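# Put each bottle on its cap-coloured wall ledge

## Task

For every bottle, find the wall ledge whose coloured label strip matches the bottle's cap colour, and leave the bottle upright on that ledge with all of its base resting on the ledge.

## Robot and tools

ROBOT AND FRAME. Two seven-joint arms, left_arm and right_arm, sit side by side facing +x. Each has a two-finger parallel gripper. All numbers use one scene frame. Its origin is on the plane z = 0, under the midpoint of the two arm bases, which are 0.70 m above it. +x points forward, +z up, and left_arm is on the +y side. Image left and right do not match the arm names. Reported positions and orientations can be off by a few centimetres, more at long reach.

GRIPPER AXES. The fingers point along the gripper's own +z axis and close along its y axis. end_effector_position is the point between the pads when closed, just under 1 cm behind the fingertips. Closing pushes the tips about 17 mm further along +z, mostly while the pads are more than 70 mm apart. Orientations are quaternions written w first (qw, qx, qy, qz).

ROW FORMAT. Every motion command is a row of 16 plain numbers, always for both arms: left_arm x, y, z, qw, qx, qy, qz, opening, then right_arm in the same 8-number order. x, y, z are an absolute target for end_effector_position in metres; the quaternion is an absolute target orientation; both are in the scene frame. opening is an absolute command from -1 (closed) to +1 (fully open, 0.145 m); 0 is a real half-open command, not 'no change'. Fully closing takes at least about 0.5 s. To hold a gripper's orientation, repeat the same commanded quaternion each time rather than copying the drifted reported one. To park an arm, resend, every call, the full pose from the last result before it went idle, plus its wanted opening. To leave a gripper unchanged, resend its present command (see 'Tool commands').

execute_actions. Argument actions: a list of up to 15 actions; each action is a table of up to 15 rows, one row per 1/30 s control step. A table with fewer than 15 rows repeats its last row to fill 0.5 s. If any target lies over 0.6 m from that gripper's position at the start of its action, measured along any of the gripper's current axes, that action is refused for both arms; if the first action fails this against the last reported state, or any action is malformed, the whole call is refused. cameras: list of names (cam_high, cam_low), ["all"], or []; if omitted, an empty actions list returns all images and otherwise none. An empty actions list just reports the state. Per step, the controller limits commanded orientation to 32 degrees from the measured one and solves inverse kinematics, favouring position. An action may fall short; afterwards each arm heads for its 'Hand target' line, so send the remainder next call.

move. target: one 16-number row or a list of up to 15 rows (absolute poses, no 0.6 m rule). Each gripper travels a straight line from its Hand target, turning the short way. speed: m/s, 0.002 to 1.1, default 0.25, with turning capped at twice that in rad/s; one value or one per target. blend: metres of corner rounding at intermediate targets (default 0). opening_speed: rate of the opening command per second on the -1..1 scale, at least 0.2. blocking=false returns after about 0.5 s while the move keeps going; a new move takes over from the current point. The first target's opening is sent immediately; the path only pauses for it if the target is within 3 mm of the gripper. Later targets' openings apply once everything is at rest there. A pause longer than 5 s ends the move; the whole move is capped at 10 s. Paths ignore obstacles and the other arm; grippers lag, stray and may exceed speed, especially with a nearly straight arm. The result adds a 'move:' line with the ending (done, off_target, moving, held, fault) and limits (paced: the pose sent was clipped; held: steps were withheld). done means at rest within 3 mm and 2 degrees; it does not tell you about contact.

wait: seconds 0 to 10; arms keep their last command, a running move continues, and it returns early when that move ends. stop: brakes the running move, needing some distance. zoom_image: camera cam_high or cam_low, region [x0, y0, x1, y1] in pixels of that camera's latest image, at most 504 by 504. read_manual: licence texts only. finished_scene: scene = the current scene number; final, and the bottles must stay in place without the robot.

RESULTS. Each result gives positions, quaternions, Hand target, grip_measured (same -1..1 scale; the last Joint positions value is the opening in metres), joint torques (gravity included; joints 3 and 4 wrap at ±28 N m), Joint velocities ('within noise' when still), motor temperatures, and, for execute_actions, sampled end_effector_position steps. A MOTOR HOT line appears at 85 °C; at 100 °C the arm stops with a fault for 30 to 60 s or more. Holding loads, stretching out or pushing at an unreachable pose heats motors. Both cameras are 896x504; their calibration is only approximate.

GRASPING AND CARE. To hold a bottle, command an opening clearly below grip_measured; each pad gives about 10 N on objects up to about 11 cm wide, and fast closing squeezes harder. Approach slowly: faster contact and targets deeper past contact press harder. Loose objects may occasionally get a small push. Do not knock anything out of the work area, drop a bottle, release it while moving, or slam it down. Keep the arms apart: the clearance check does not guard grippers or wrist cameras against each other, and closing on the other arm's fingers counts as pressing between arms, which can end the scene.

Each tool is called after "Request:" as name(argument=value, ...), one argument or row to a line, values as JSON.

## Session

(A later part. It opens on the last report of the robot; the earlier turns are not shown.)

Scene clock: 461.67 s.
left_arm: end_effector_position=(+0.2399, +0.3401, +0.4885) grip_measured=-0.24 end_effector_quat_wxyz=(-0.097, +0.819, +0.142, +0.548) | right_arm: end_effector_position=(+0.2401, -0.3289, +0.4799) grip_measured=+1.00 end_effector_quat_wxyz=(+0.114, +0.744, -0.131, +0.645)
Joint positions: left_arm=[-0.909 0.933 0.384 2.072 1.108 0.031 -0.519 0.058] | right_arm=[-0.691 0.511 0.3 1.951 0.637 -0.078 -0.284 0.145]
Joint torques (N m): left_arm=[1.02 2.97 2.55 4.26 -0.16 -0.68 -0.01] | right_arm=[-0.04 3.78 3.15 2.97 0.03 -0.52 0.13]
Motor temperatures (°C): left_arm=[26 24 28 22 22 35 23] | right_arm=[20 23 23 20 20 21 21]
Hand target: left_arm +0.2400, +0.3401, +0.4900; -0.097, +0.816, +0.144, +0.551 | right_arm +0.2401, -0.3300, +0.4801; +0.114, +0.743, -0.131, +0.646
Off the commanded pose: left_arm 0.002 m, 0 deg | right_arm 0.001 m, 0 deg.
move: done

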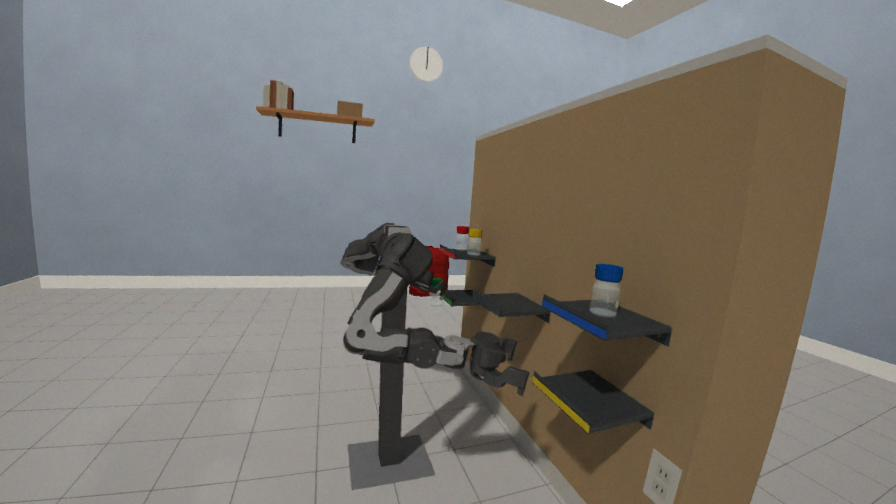

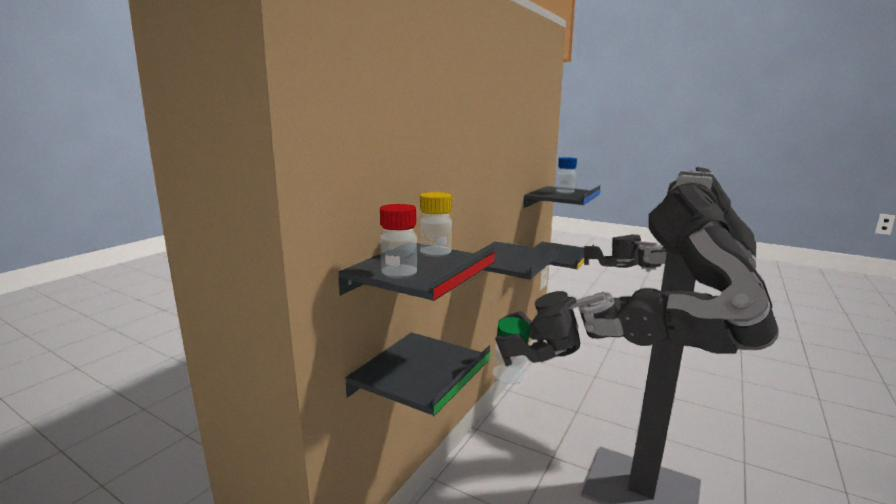

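Request:
move(
  target=[
    [0.245,0.36,0.545,-0.1020,0.7967,0.1404,0.5789,-0.7,0.24,-0.33,0.48,0.1139,0.7432,-0.1310,0.6461,1],
    [0.31,0.383,0.545,-0.1020,0.7967,0.1404,0.5789,-0.7,0.24,-0.33,0.48,0.1139,0.7432,-0.1310,0.6461,1],
  ],
  speed=0.1,
  cameras=["all"],
)

Request:
zoom_image(
  camera="cam_low",
  region=[380, 240, 580, 400],
)

Request:
zoom_image(
  camera="cam_high",
  region=[390, 220, 490, 310],
)

Scene clock: 477.73 s.
left_arm: end_effector_position=(+0.3101, +0.3824, +0.5448) grip_measured=-0.24 end_effector_quat_wxyz=(-0.102, +0.799, +0.138, +0.576) | right_arm: end_effector_position=(+0.2401, -0.3289, +0.4799) grip_measured=+1.00 end_effector_quat_wxyz=(+0.114, +0.744, -0.131, +0.645)
Joint positions: left_arm=[-0.643 1.219 0.386 1.856 1.36 0.101 -0.481 0.058] | right_arm=[-0.691 0.511 0.3 1.951 0.637 -0.078 -0.284 0.145]
Joint torques (N m): left_arm=[3.84 4.97 2.7 1.99 -0.15 -0.83 0.07] | right_arm=[-0.01 3.84 3.14 3.12 0.01 -0.54 0.16]
Hand target: left_arm +0.3100, +0.3830, +0.5450; -0.102, +0.797, +0.140, +0.579 | right_arm +0.2401, -0.3300, +0.4801; +0.114, +0.743, -0.131, +0.646
Off the commanded pose: left_arm 0.001 m, 0 deg | right_arm 0.001 m, 0 deg.
move: done

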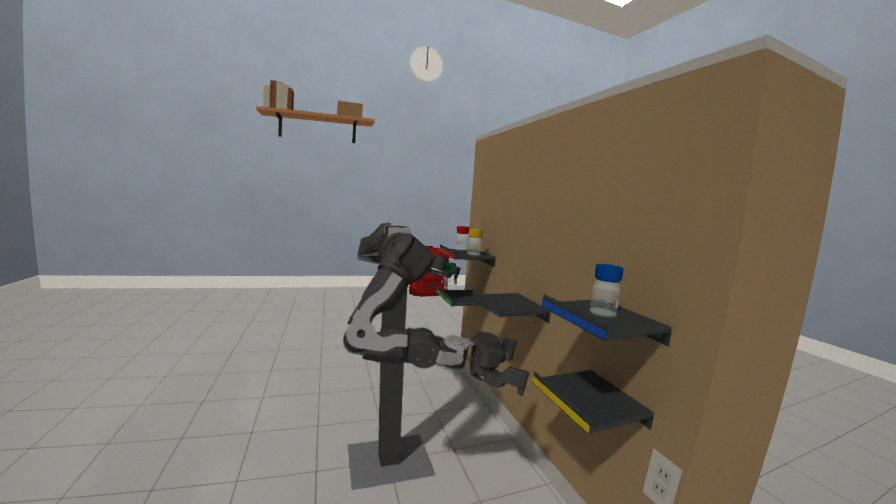

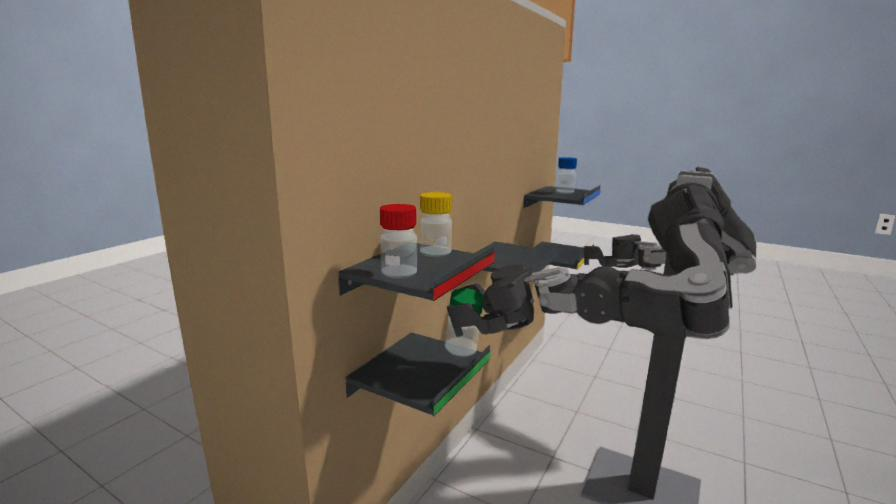

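Scaled by 2.520 from the camera's 896x504 image, which has a finer 1280x720 frame.

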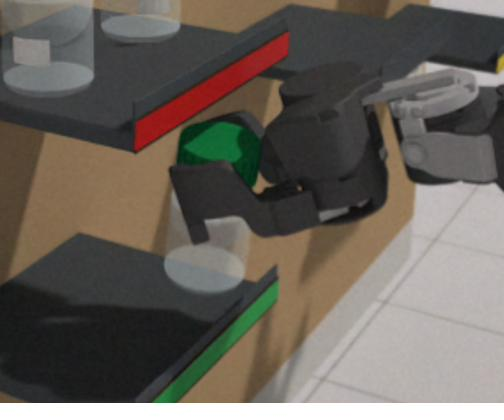

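Scaled by 5.040 from the camera's 896x504 image, which has a finer 1280x720 frame.

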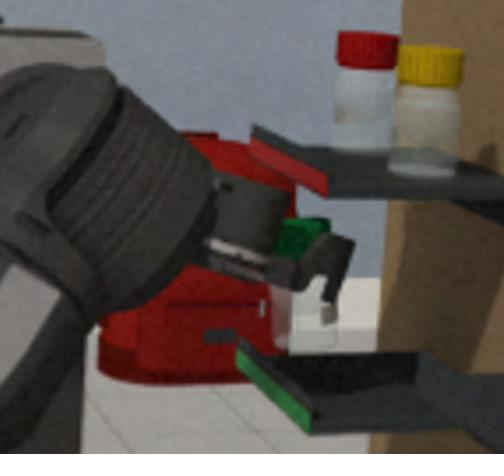

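Request:
move(
  target=[
    [0.335,0.385,0.543,-0.1081,0.7707,0.1359,0.6130,-0.7,0.24,-0.33,0.48,0.1139,0.7432,-0.1310,0.6461,1],
  ],
  speed=0.08,
)

Request:
move(
  target=[
    [0.36,0.388,0.538,-0.1081,0.7707,0.1359,0.6130,-0.7,0.24,-0.33,0.48,0.1139,0.7432,-0.1310,0.6461,1],
  ],
  speed=0.08,
  cameras=["all"],
)

Request:
zoom_image(
  camera="cam_low",
  region=[330, 240, 530, 400],
)

Request:
zoom_image(
  camera="cam_high",
  region=[390, 220, 490, 310],
)

Scene clock: 494.13 s.
left_arm: end_effector_position=(+0.3345, +0.3852, +0.5424) grip_measured=-0.24 end_effector_quat_wxyz=(-0.110, +0.774, +0.135, +0.609) | right_arm: end_effector_position=(+0.2401, -0.3289, +0.4799) grip_measured=+1.00 end_effector_quat_wxyz=(+0.114, +0.744, -0.131, +0.645)
Joint positions: left_arm=[-0.317 1.217 0.057 1.737 1.292 0.007 -0.48 0.058] | right_arm=[-0.691 0.511 0.3 1.951 0.637 -0.078 -0.284 0.145]
Joint torques (N m): left_arm=[4.73 5.87 2.89 1.85 -0.26 -0.89 0.22] | right_arm=[-0.07 3.94 3.18 3.04 0.02 -0.54 0.14]
Hand target: left_arm +0.3350, +0.3850, +0.5431; -0.108, +0.771, +0.136, +0.613 | right_arm +0.2400, -0.3300, +0.4801; +0.114, +0.743, -0.131, +0.646
Off the commanded pose: left_arm 0.001 m, 1 deg | right_arm 0.001 m, 0 deg.
move: done

Scene clock: 494.90 s.
left_arm: end_effector_position=(+0.3593, +0.3886, +0.5379) grip_measured=-0.24 end_effector_quat_wxyz=(-0.109, +0.772, +0.137, +0.611) | right_arm: end_effector_position=(+0.2401, -0.3289, +0.4799) grip_measured=+1.00 end_effector_quat_wxyz=(+0.114, +0.744, -0.131, +0.645)
Joint positions: left_arm=[-0.023 1.156 -0.157 1.608 1.244 0.058 -0.448 0.058] | right_arm=[-0.691 0.511 0.3 1.951 0.637 -0.078 -0.284 0.145]
Joint torques (N m): left_arm=[5.71 6.47 2.74 1.99 -0.23 -0.75 0.24] | right_arm=[-0.15 3.81 3.11 3.08 0.03 -0.53 0.16]
Hand target: left_arm +0.3600, +0.3881, +0.5380; -0.108, +0.771, +0.136, +0.613 | right_arm +0.2400, -0.3300, +0.4801; +0.114, +0.743, -0.131, +0.646
Off the commanded pose: left_arm 0.001 m, 0 deg | right_arm 0.001 m, 0 deg.
move: done

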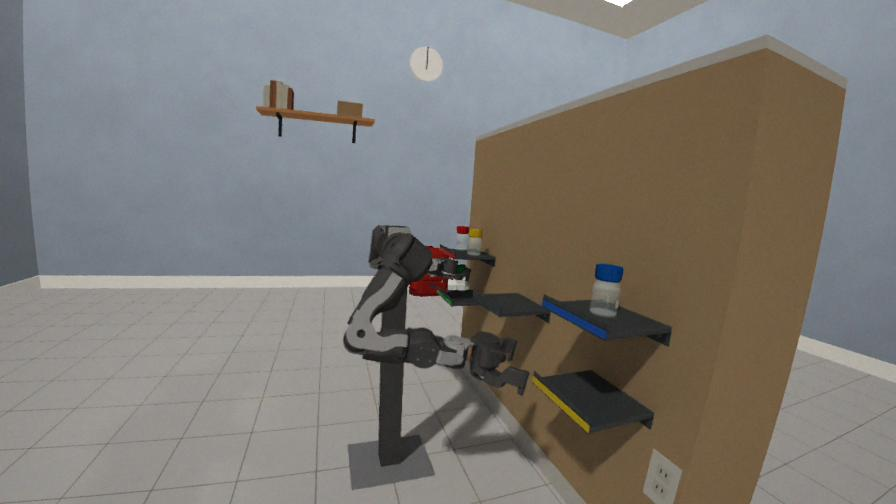

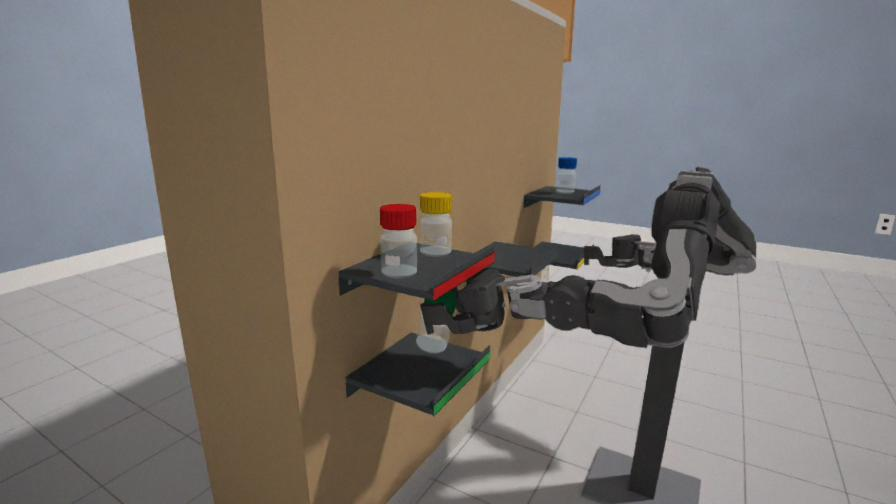

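Scaled by 2.520 from the camera's 896x504 image, which has a finer 1280x720 frame.

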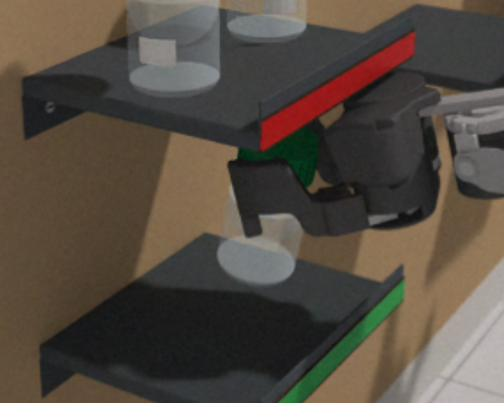

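Scaled by 5.040 from the camera's 896x504 image, which has a finer 1280x720 frame.

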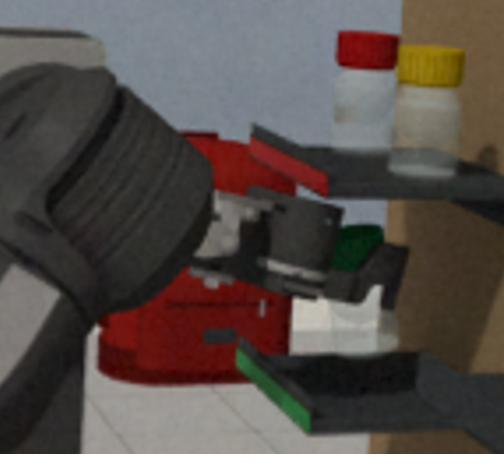

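Request:
move(
  target=[
    [0.362,0.39,0.520,-0.1020,0.7967,0.1404,0.5789,-0.7,0.24,-0.33,0.48,0.1139,0.7432,-0.1310,0.6461,1],
  ],
  speed=0.06,
  cameras=["all"],
)

Request:
zoom_image(
  camera="cam_low",
  region=[330, 240, 530, 400],
)

Request:
zoom_image(
  camera="cam_high",
  region=[390, 220, 490, 310],
)

Scene clock: 505.63 s.
left_arm: end_effector_position=(+0.3611, +0.3911, +0.5203) grip_measured=-0.24 end_effector_quat_wxyz=(-0.105, +0.798, +0.140, +0.577) | right_arm: end_effector_position=(+0.2401, -0.3289, +0.4799) grip_measured=+1.00 end_effector_quat_wxyz=(+0.114, +0.744, -0.131, +0.645)
Joint positions: left_arm=[0.034 1.138 -0.201 1.559 1.26 0.137 -0.426 0.058] | right_arm=[-0.691 0.511 0.3 1.951 0.637 -0.078 -0.284 0.145]
Joint torques (N m): left_arm=[6.13 6.05 2.77 2.03 -0.12 -0.73 0.24] | right_arm=[0.07 3.86 3.18 3.11 0.03 -0.54 0.15]
Hand target: left_arm +0.3620, +0.3900, +0.5200; -0.102, +0.797, +0.140, +0.579 | right_arm +0.2400, -0.3300, +0.4801; +0.114, +0.743, -0.131, +0.646
Off the commanded pose: left_arm 0.001 m, 0 deg | right_arm 0.001 m, 0 deg.
move: done

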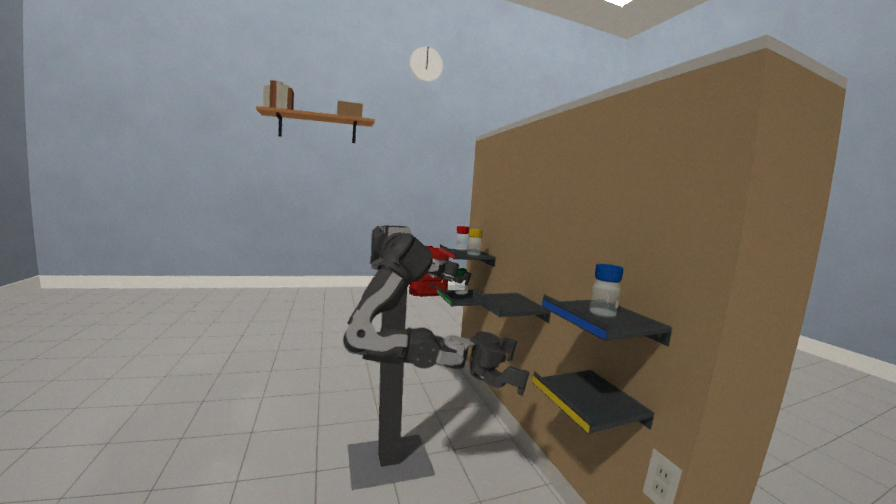

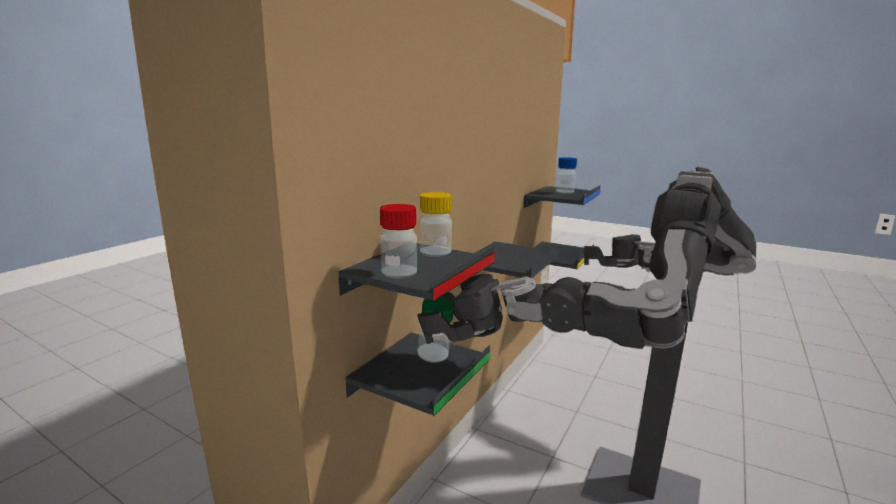

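Scaled by 2.520 from the camera's 896x504 image, which has a finer 1280x720 frame.

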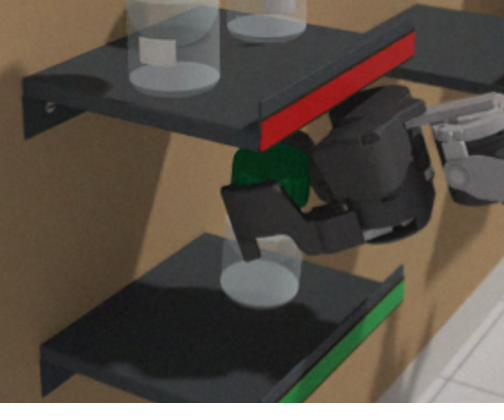

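Scaled by 5.040 from the camera's 896x504 image, which has a finer 1280x720 frame.

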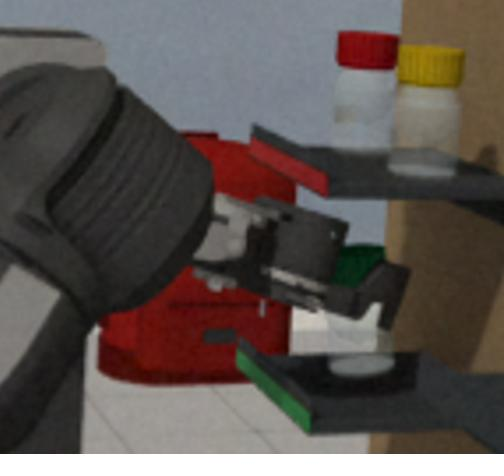

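Request:
move(
  target=[
    [0.364,0.39,0.508,-0.0958,0.8212,0.1448,0.5435,-0.7,0.24,-0.33,0.48,0.1139,0.7432,-0.1310,0.6461,1],
    [0.364,0.39,0.499,-0.0958,0.8212,0.1448,0.5435,-0.7,0.24,-0.33,0.48,0.1139,0.7432,-0.1310,0.6461,1],
  ],
  speed=0.04,
  cameras=["all"],
)

Request:
zoom_image(
  camera="cam_low",
  region=[330, 240, 530, 400],
)

Request:
zoom_image(
  camera="cam_high",
  region=[390, 220, 490, 310],
)

Scene clock: 517.57 s.
left_arm: end_effector_position=(+0.3648, +0.3918, +0.5048) grip_measured=-0.24 end_effector_quat_wxyz=(-0.100, +0.817, +0.145, +0.549) | right_arm: end_effector_position=(+0.2401, -0.3289, +0.4799) grip_measured=+1.00 end_effector_quat_wxyz=(+0.114, +0.744, -0.131, +0.645)
Joint positions: left_arm=[0.1 1.1 -0.239 1.503 1.255 0.214 -0.406 0.058] | right_arm=[-0.691 0.511 0.3 1.951 0.637 -0.078 -0.284 0.145]
Joint torques (N m): left_arm=[5.21 5.47 1.87 1.59 -0.02 -0.51 0.24] | right_arm=[-0.04 3.84 3.19 3.12 0.02 -0.53 0.15]
Hand target: left_arm +0.3639, +0.3900, +0.4991; -0.096, +0.821, +0.145, +0.544 | right_arm +0.2400, -0.3300, +0.4801; +0.114, +0.743, -0.131, +0.646
Off the commanded pose: left_arm 0.006 m, 1 deg | right_arm 0.001 m, 0 deg.
move: off_target (left_arm)

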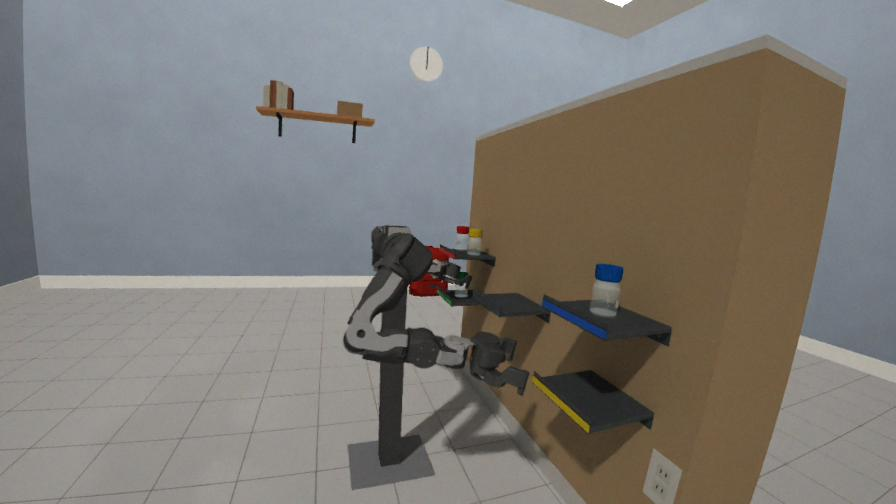

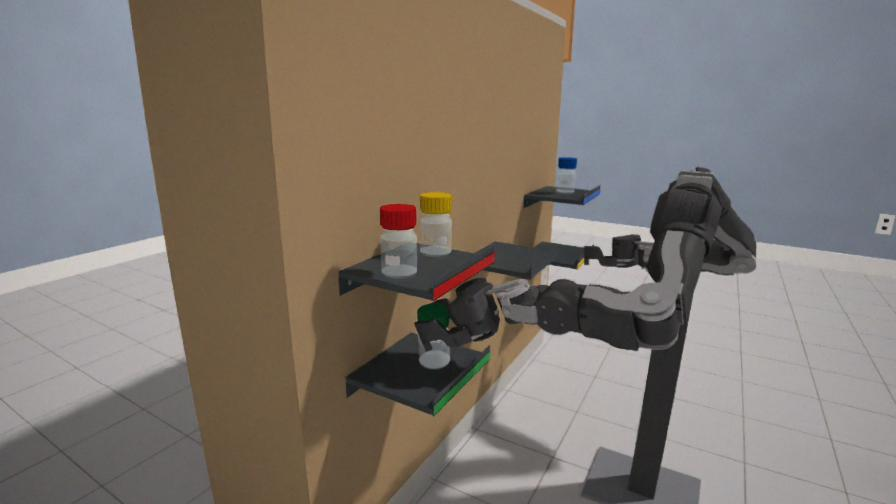

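Scaled by 2.520 from the camera's 896x504 image, which has a finer 1280x720 frame.

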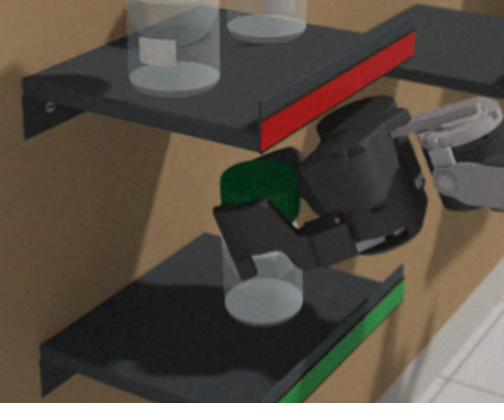

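Scaled by 5.040 from the camera's 896x504 image, which has a finer 1280x720 frame.

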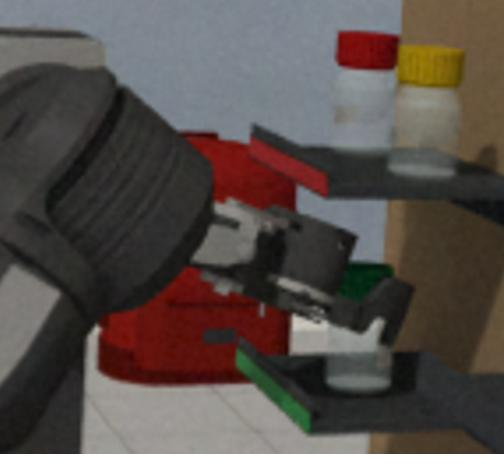

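Request:
move(
  target=[
    [0.364,0.391,0.504,-0.0958,0.8212,0.1448,0.5435,0.3,0.24,-0.33,0.48,0.1139,0.7432,-0.1310,0.6461,1],
    [0.33,0.378,0.508,-0.0958,0.8212,0.1448,0.5435,0.6,0.24,-0.33,0.48,0.1139,0.7432,-0.1310,0.6461,1],
  ],
  speed=0.05,
  opening_speed=0.5,
  cameras=["all"],
)

Request:
zoom_image(
  camera="cam_low",
  region=[330, 240, 530, 400],
)

Request:
zoom_image(
  camera="cam_high",
  region=[390, 220, 490, 310],
)

Scene clock: 532.70 s.
left_arm: end_effector_position=(+0.3304, +0.3775, +0.5078) grip_measured=+0.60 end_effector_quat_wxyz=(-0.094, +0.822, +0.143, +0.544) | right_arm: end_effector_position=(+0.2401, -0.3289, +0.4799) grip_measured=+1.00 end_effector_quat_wxyz=(+0.114, +0.744, -0.131, +0.645)
Joint positions: left_arm=[-0.241 1.187 -0.027 1.713 1.34 0.147 -0.484 0.119] | right_arm=[-0.691 0.511 0.3 1.951 0.637 -0.078 -0.284 0.145]
Joint torques (N m): left_arm=[3.76 6.66 3.49 2.74 -0.07 -0.6 -0.02] | right_arm=[-0.04 3.73 3.07 3 0.03 -0.53 0.15]
Hand target: left_arm +0.3300, +0.3779, +0.5080; -0.096, +0.821, +0.145, +0.544 | right_arm +0.2400, -0.3300, +0.4801; +0.114, +0.743, -0.131, +0.646
Off the commanded pose: left_arm 0.001 m, 0 deg | right_arm 0.001 m, 0 deg.
move: done

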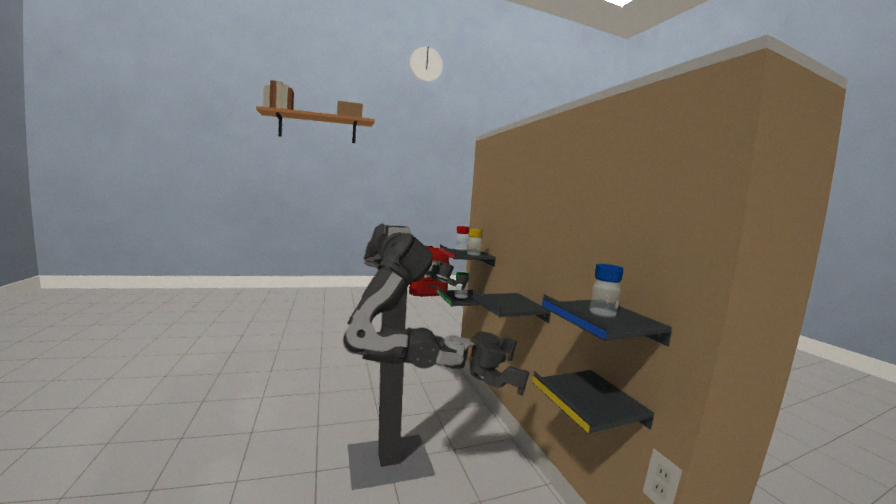

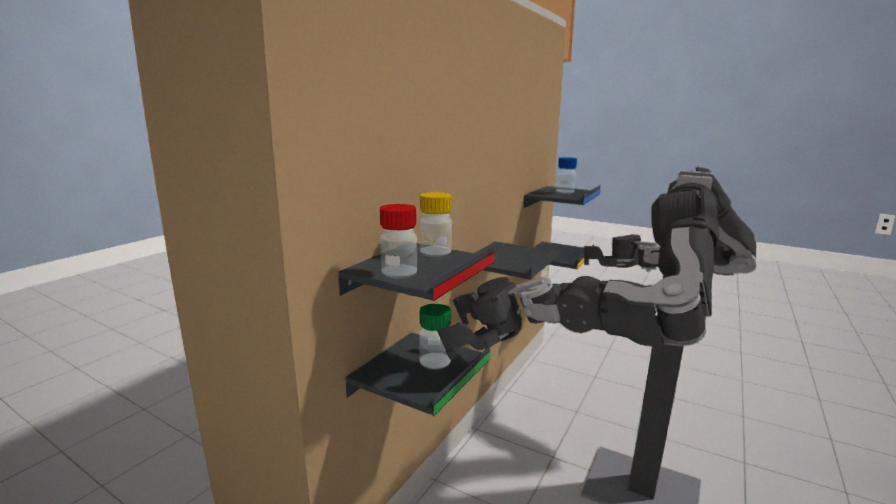

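Scaled by 2.520 from the camera's 896x504 image, which has a finer 1280x720 frame.

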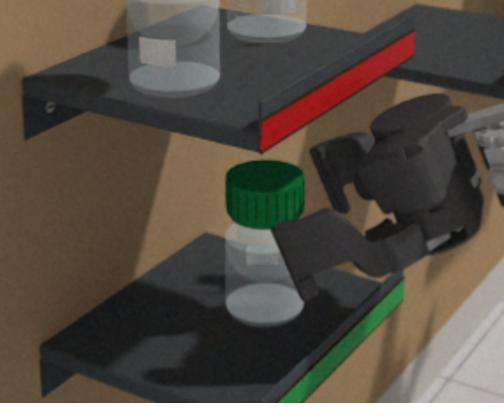

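Scaled by 5.040 from the camera's 896x504 image, which has a finer 1280x720 frame.

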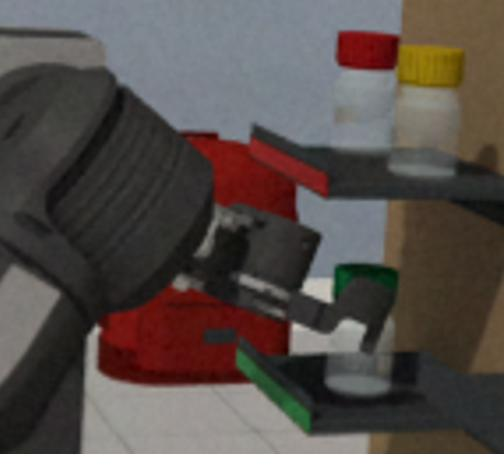

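Request:
move(
  target=[
    [0.25,0.345,0.515,-0.0958,0.8212,0.1448,0.5435,0.6,0.24,-0.33,0.48,0.1139,0.7432,-0.1310,0.6461,1],
    [0.25,0.31,0.55,-0.1139,0.7432,0.1310,0.6461,0.4,0.24,-0.33,0.48,0.1139,0.7432,-0.1310,0.6461,1],
    [0.25,0.283,0.70,-0.1139,0.7432,0.1310,0.6461,0.4,0.24,-0.33,0.48,0.1139,0.7432,-0.1310,0.6461,1],
  ],
  speed=0.18,
)

Request:
move(
  target=[
    [0.383,0.331,0.70,-0.1139,0.7432,0.1310,0.6461,0.4,0.24,-0.33,0.48,0.1139,0.7432,-0.1310,0.6461,1],
  ],
  speed=0.13,
  cameras=["all"],
)

Request:
zoom_image(
  camera="cam_low",
  region=[350, 170, 550, 310],
)

Request:
zoom_image(
  camera="cam_high",
  region=[420, 200, 540, 310],
)

Scene clock: 571.00 s.
left_arm: end_effector_position=(+0.2507, +0.2829, +0.7017) grip_measured=+0.40 end_effector_quat_wxyz=(-0.022, +0.750, +0.018, +0.661) | right_arm: end_effector_position=(+0.2401, -0.3289, +0.4799) grip_measured=+1.00 end_effector_quat_wxyz=(+0.114, +0.744, -0.131, +0.645)
Joint positions: left_arm=[-0.585 0.946 1.13 2.431 1.584 0.78 -0.443 0.105] | right_arm=[-0.691 0.511 0.3 1.951 0.637 -0.078 -0.284 0.145]
Joint torques (N m): left_arm=[1.6 3.6 1.06 0.65 0.03 -0.5 -0.05] | right_arm=[0.01 3.84 3.14 3.02 0.03 -0.54 0.15]
Hand target: left_arm +0.2505, +0.2837, +0.7000; -0.022, +0.751, +0.021, +0.659 | right_arm +0.2400, -0.3300, +0.4801; +0.114, +0.743, -0.131, +0.646
Off the commanded pose: left_arm 0.002 m, 17 deg | right_arm 0.001 m, 0 deg.
joint sent to its limit (left arm) — joint 4 (elbow), upper limit, where the elbow is as bent as it goes; joint 5 (forearm roll), upper limit; joint 6 (wrist pitch), upper limit. The joint targets are off in orientation, not in position.
move: off_target (left_arm)

Scene clock: 572.50 s.
left_arm: end_effector_position=(+0.3831, +0.3305, +0.7006) grip_measured=+0.40 end_effector_quat_wxyz=(-0.112, +0.743, +0.130, +0.647) | right_arm: end_effector_position=(+0.2401, -0.3289, +0.4799) grip_measured=+1.00 end_effector_quat_wxyz=(+0.114, +0.744, -0.131, +0.645)
Joint positions: left_arm=[0.664 1.159 -0.306 1.848 1.458 0.553 -0.822 0.105] | right_arm=[-0.691 0.511 0.3 1.951 0.637 -0.078 -0.284 0.145]
Joint torques (N m): left_arm=[6.69 4.6 2.7 1.43 -0.22 -0.42 -0.02] | right_arm=[-0.01 3.86 3.12 3.02 0.04 -0.54 0.14]
Hand target: left_arm +0.3830, +0.3310, +0.7000; -0.114, +0.743, +0.131, +0.646 | right_arm +0.2400, -0.3300, +0.4801; +0.114, +0.743, -0.131, +0.646
Off the commanded pose: left_arm 0.001 m, 0 deg | right_arm 0.001 m, 0 deg.
move: done

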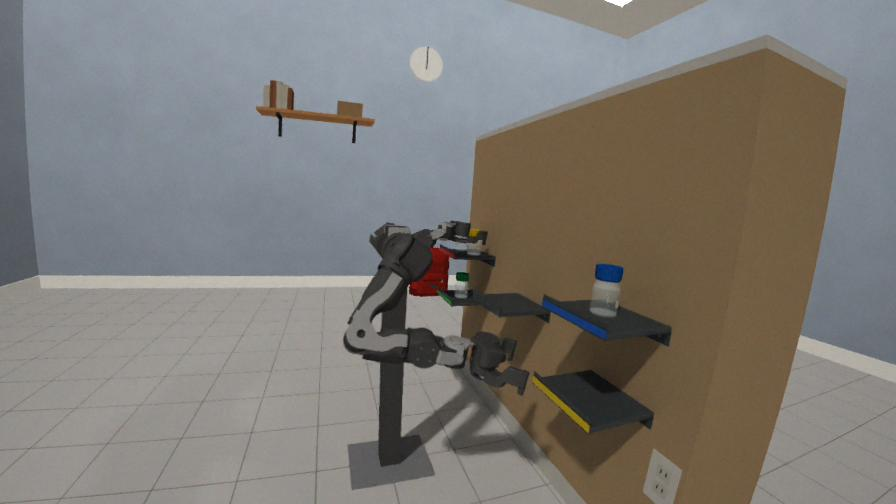

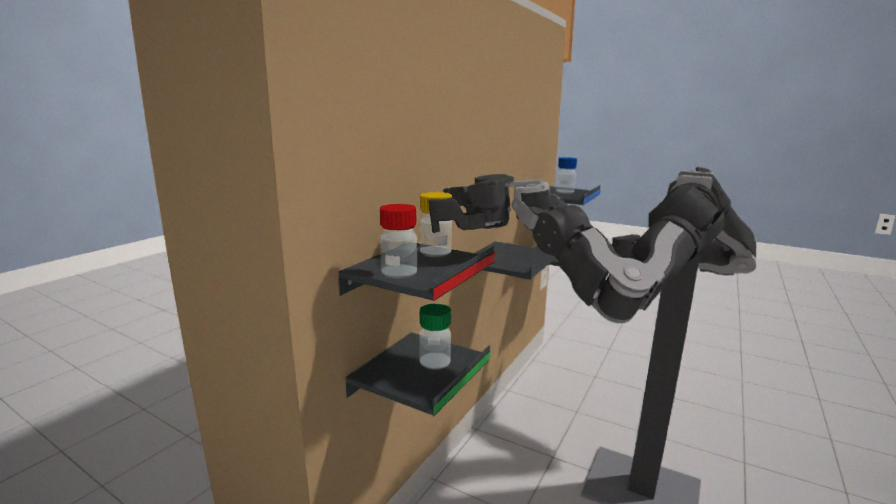

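Scaled by 2.520 from the camera's 896x504 image, which has a finer 1280x720 frame.

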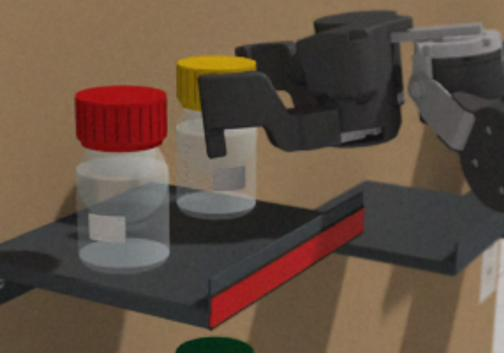

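Scaled by 4.200 from the camera's 896x504 image, which has a finer 1280x720 frame.

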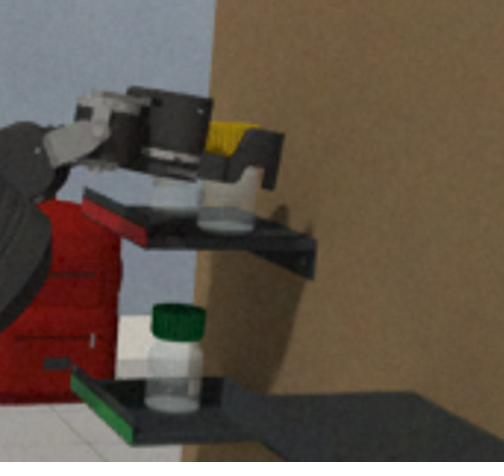

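Request:
move(
  target=[
    [0.383,0.331,0.699,-0.1139,0.7432,0.1310,0.6461,-0.7,0.24,-0.33,0.48,0.1139,0.7432,-0.1310,0.6461,1],
  ],
  opening_speed=0.9,
  cameras=["all"],
)

Request:
zoom_image(
  camera="cam_low",
  region=[350, 170, 550, 310],
)

Scene clock: 585.27 s.
left_arm: end_effector_position=(+0.3828, +0.3314, +0.7009) grip_measured=-0.28 end_effector_quat_wxyz=(-0.115, +0.742, +0.132, +0.648) | right_arm: end_effector_position=(+0.2401, -0.3289, +0.4799) grip_measured=+1.00 end_effector_quat_wxyz=(+0.114, +0.744, -0.131, +0.645)
Joint positions: left_arm=[0.664 1.159 -0.306 1.848 1.455 0.552 -0.826 0.055] | right_arm=[-0.691 0.511 0.3 1.951 0.637 -0.078 -0.284 0.145]
Joint torques (N m): left_arm=[5.63 4.71 2.78 1.55 -0.17 -0.52 0.13] | right_arm=[0.04 3.78 3.18 3.1 0.02 -0.55 0.14]
Hand target: left_arm +0.3830, +0.3310, +0.6990; -0.114, +0.743, +0.131, +0.646 | right_arm +0.2400, -0.3300, +0.4801; +0.114, +0.743, -0.131, +0.646
Off the commanded pose: left_arm 0.002 m, 0 deg | right_arm 0.001 m, 0 deg.
move: done

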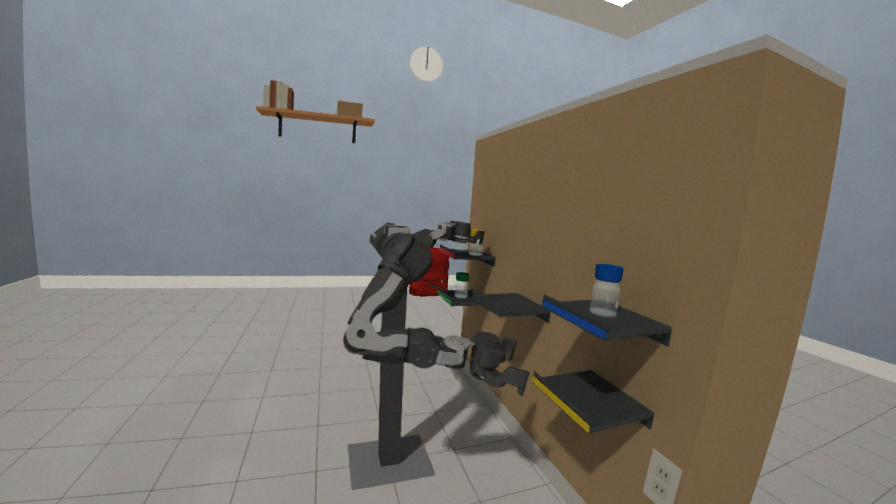

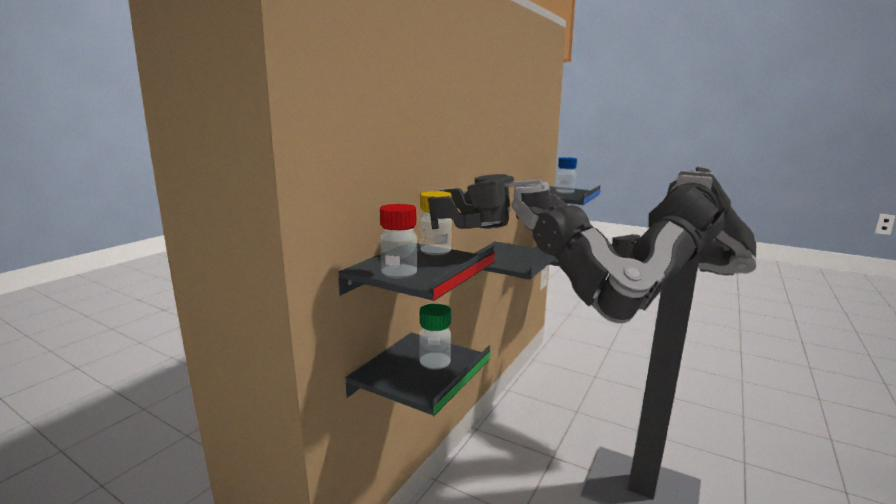

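Scaled by 2.520 from the camera's 896x504 image, which has a finer 1280x720 frame.

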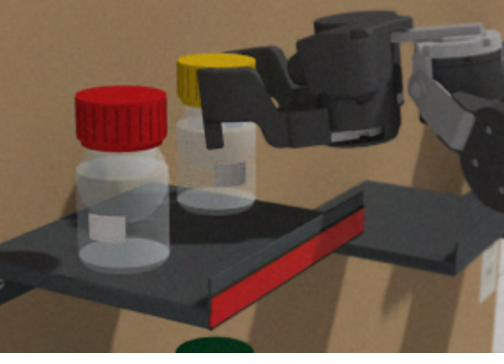

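Request:
move(
  target=[
    [0.383,0.331,0.70,-0.1139,0.7432,0.1310,0.6461,0.1,0.24,-0.33,0.48,0.1139,0.7432,-0.1310,0.6461,1],
    [0.391,0.334,0.70,-0.1139,0.7432,0.1310,0.6461,0.1,0.24,-0.33,0.48,0.1139,0.7432,-0.1310,0.6461,1],
    [0.391,0.334,0.70,-0.1139,0.7432,0.1310,0.6461,-0.8,0.24,-0.33,0.48,0.1139,0.7432,-0.1310,0.6461,1],
  ],
  speed=0.06,
  opening_speed=0.9,
  cameras=["all"],
)

Request:
zoom_image(
  camera="cam_low",
  region=[350, 170, 550, 310],
)

Scene clock: 601.13 s.
left_arm: end_effector_position=(+0.3899, +0.3354, +0.7022) grip_measured=-0.25 end_effector_quat_wxyz=(-0.116, +0.741, +0.133, +0.648) | right_arm: end_effector_position=(+0.2401, -0.3289, +0.4799) grip_measured=+1.00 end_effector_quat_wxyz=(+0.114, +0.744, -0.131, +0.645)
Joint positions: left_arm=[0.71 1.139 -0.338 1.801 1.429 0.561 -0.801 0.057] | right_arm=[-0.691 0.511 0.3 1.951 0.637 -0.078 -0.284 0.145]
Joint torques (N m): left_arm=[7.05 3.68 2.11 1.17 -0.23 -0.41 0.19] | right_arm=[0.01 3.97 3.18 3 0.02 -0.54 0.16]
Hand target: left_arm +0.3909, +0.3340, +0.7000; -0.114, +0.743, +0.131, +0.646 | right_arm +0.2400, -0.3300, +0.4801; +0.114, +0.743, -0.131, +0.646
Off the commanded pose: left_arm 0.003 m, 0 deg | right_arm 0.001 m, 0 deg.
move: done

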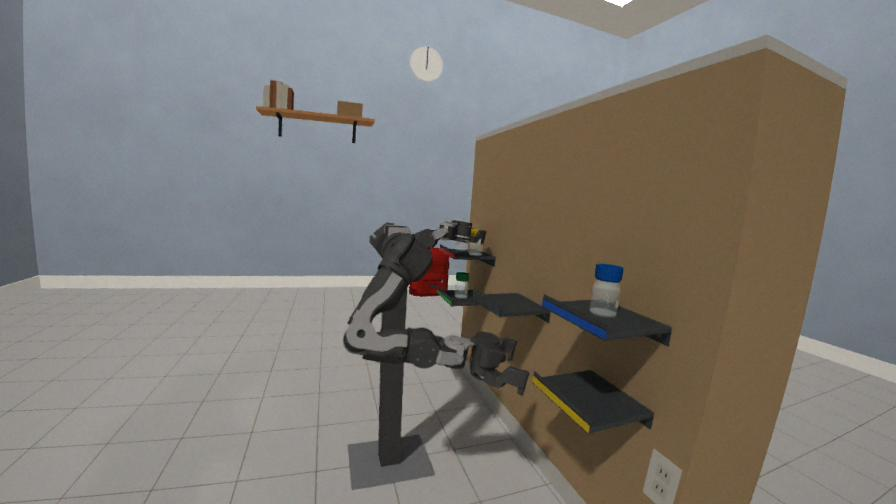

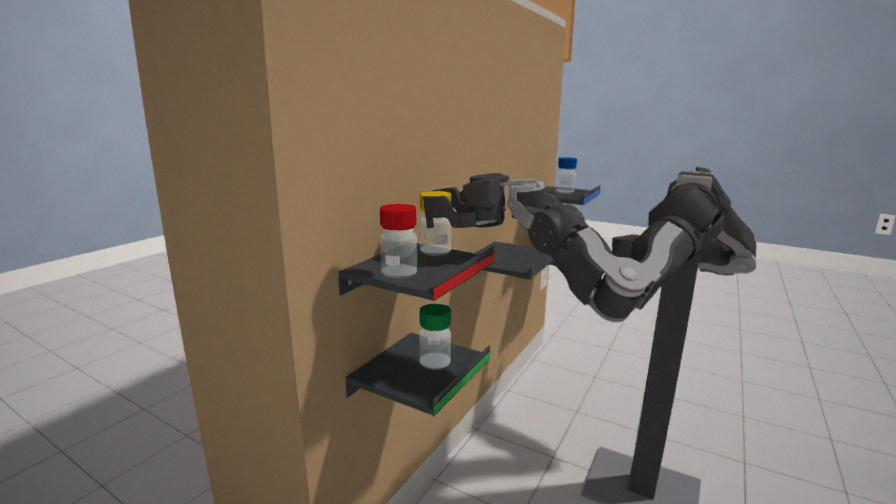

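Scaled by 2.520 from the camera's 896x504 image, which has a finer 1280x720 frame.

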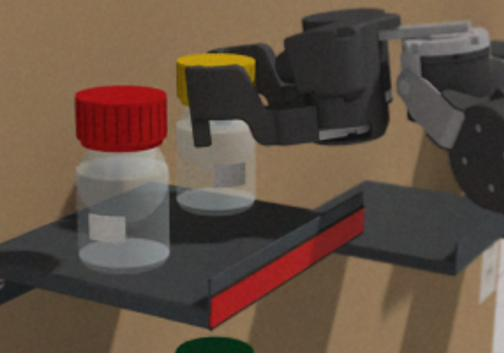

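Request:
move(
  target=[
    [0.39,0.335,0.755,-0.1139,0.7432,0.1310,0.6461,-1,0.24,-0.33,0.48,0.1139,0.7432,-0.1310,0.6461,1],
    [0.38,0.18,0.755,0,0.7547,0,0.6561,-1,0.24,-0.33,0.48,0.1139,0.7432,-0.1310,0.6461,1],
    [0.375,0.0,0.70,0.1139,0.7432,-0.1310,0.6461,-1,0.24,-0.33,0.48,0.1139,0.7432,-0.1310,0.6461,1],
    [0.375,0.0,0.625,0.1139,0.7432,-0.1310,0.6461,-1,0.24,-0.33,0.48,0.1139,0.7432,-0.1310,0.6461,1],
  ],
  speed=[0.08,0.15,0.15,0.1],
  opening_speed=1.0,
  cameras=["all"],
)

Request:
zoom_image(
  camera="cam_low",
  region=[430, 170, 630, 310],
)

Request:
zoom_image(
  camera="cam_high",
  region=[440, 220, 580, 330],
)

Scene clock: 618.43 s.
left_arm: end_effector_position=(+0.3746, +0.0003, +0.6232) grip_measured=-0.25 end_effector_quat_wxyz=(+0.112, +0.746, -0.132, +0.643) | right_arm: end_effector_position=(+0.2401, -0.3289, +0.4799) grip_measured=+1.00 end_effector_quat_wxyz=(+0.114, +0.744, -0.131, +0.645)
Joint positions: left_arm=[0.878 0.425 -1.028 1.929 1.15 0.468 -0.926 0.057] | right_arm=[-0.691 0.511 0.3 1.951 0.637 -0.078 -0.284 0.145]
Joint torques (N m): left_arm=[8.37 -0.25 2.55 2.73 -0.46 -0.68 0.23] | right_arm=[-0.01 3.84 3.21 3.03 0 -0.51 0.14]
Motor temperatures (°C): left_arm=[27 25 27 21 22 30 22] | right_arm=[20 24 23 21 20 21 21]
Hand target: left_arm +0.3750, +0.0000, +0.6249; +0.114, +0.743, -0.131, +0.646 | right_arm +0.2400, -0.3300, +0.4801; +0.114, +0.743, -0.131, +0.646
Off the commanded pose: left_arm 0.002 m, 1 deg | right_arm 0.001 m, 0 deg.
move: done

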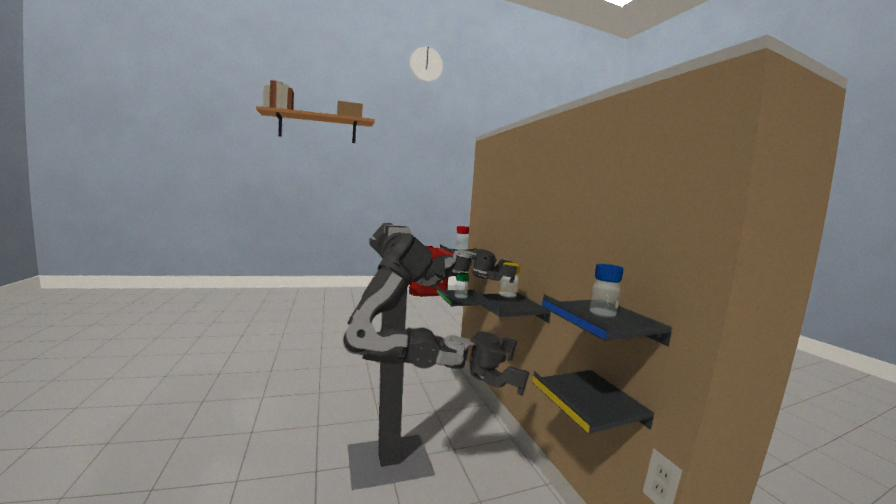

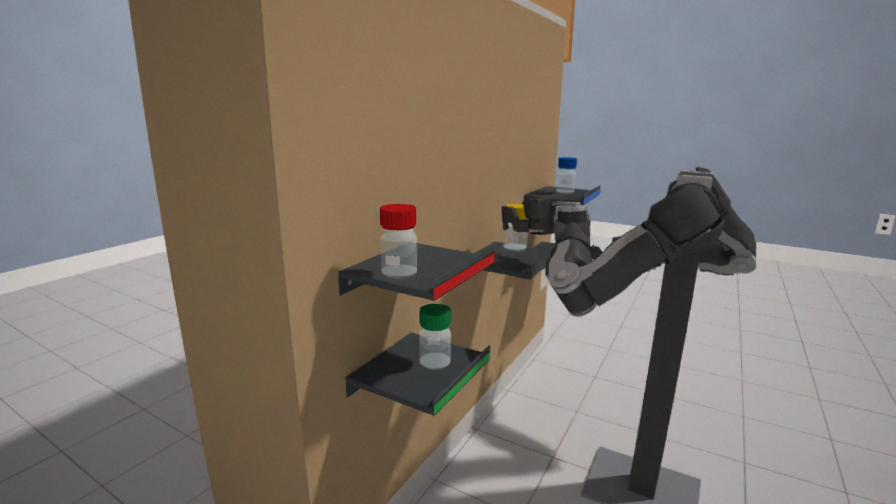

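Scaled by 2.520 from the camera's 896x504 image, which has a finer 1280x720 frame.

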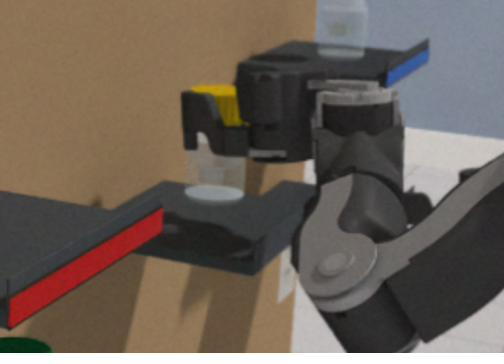

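Scaled by 3.600 from the camera's 896x504 image, which has a finer 1280x720 frame.

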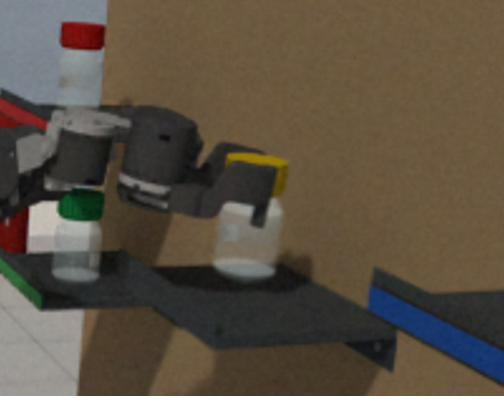

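Request:
move(
  target=[
    [0.375,0.0,0.597,0.1139,0.7432,-0.1310,0.6461,-1,0.24,-0.33,0.48,0.1139,0.7432,-0.1310,0.6461,1],
  ],
  speed=0.04,
)

Scene clock: 623.73 s.
left_arm: end_effector_position=(+0.3753, +0.0003, +0.6025) grip_measured=-0.25 end_effector_quat_wxyz=(+0.115, +0.739, -0.128, +0.652) | right_arm: end_effector_position=(+0.2401, -0.3289, +0.4799) grip_measured=+1.00 end_effector_quat_wxyz=(+0.114, +0.744, -0.131, +0.645)
Joint positions: left_arm=[0.828 0.443 -1.08 1.895 1.062 0.364 -0.88 0.057] | right_arm=[-0.691 0.511 0.3 1.951 0.637 -0.078 -0.284 0.145]
Joint torques (N m): left_arm=[6.55 0.22 1.52 2.07 -0.22 -0.43 0.25] | right_arm=[-0.17 3.81 3.08 3.02 0.01 -0.53 0.15]
Hand target: left_arm +0.3750, +0.0001, +0.5970; +0.114, +0.743, -0.131, +0.646 | right_arm +0.2400, -0.3300, +0.4801; +0.114, +0.743, -0.131, +0.646
Off the commanded pose: left_arm 0.005 m, 1 deg | right_arm 0.001 m, 0 deg.
move: off_target (left_arm)


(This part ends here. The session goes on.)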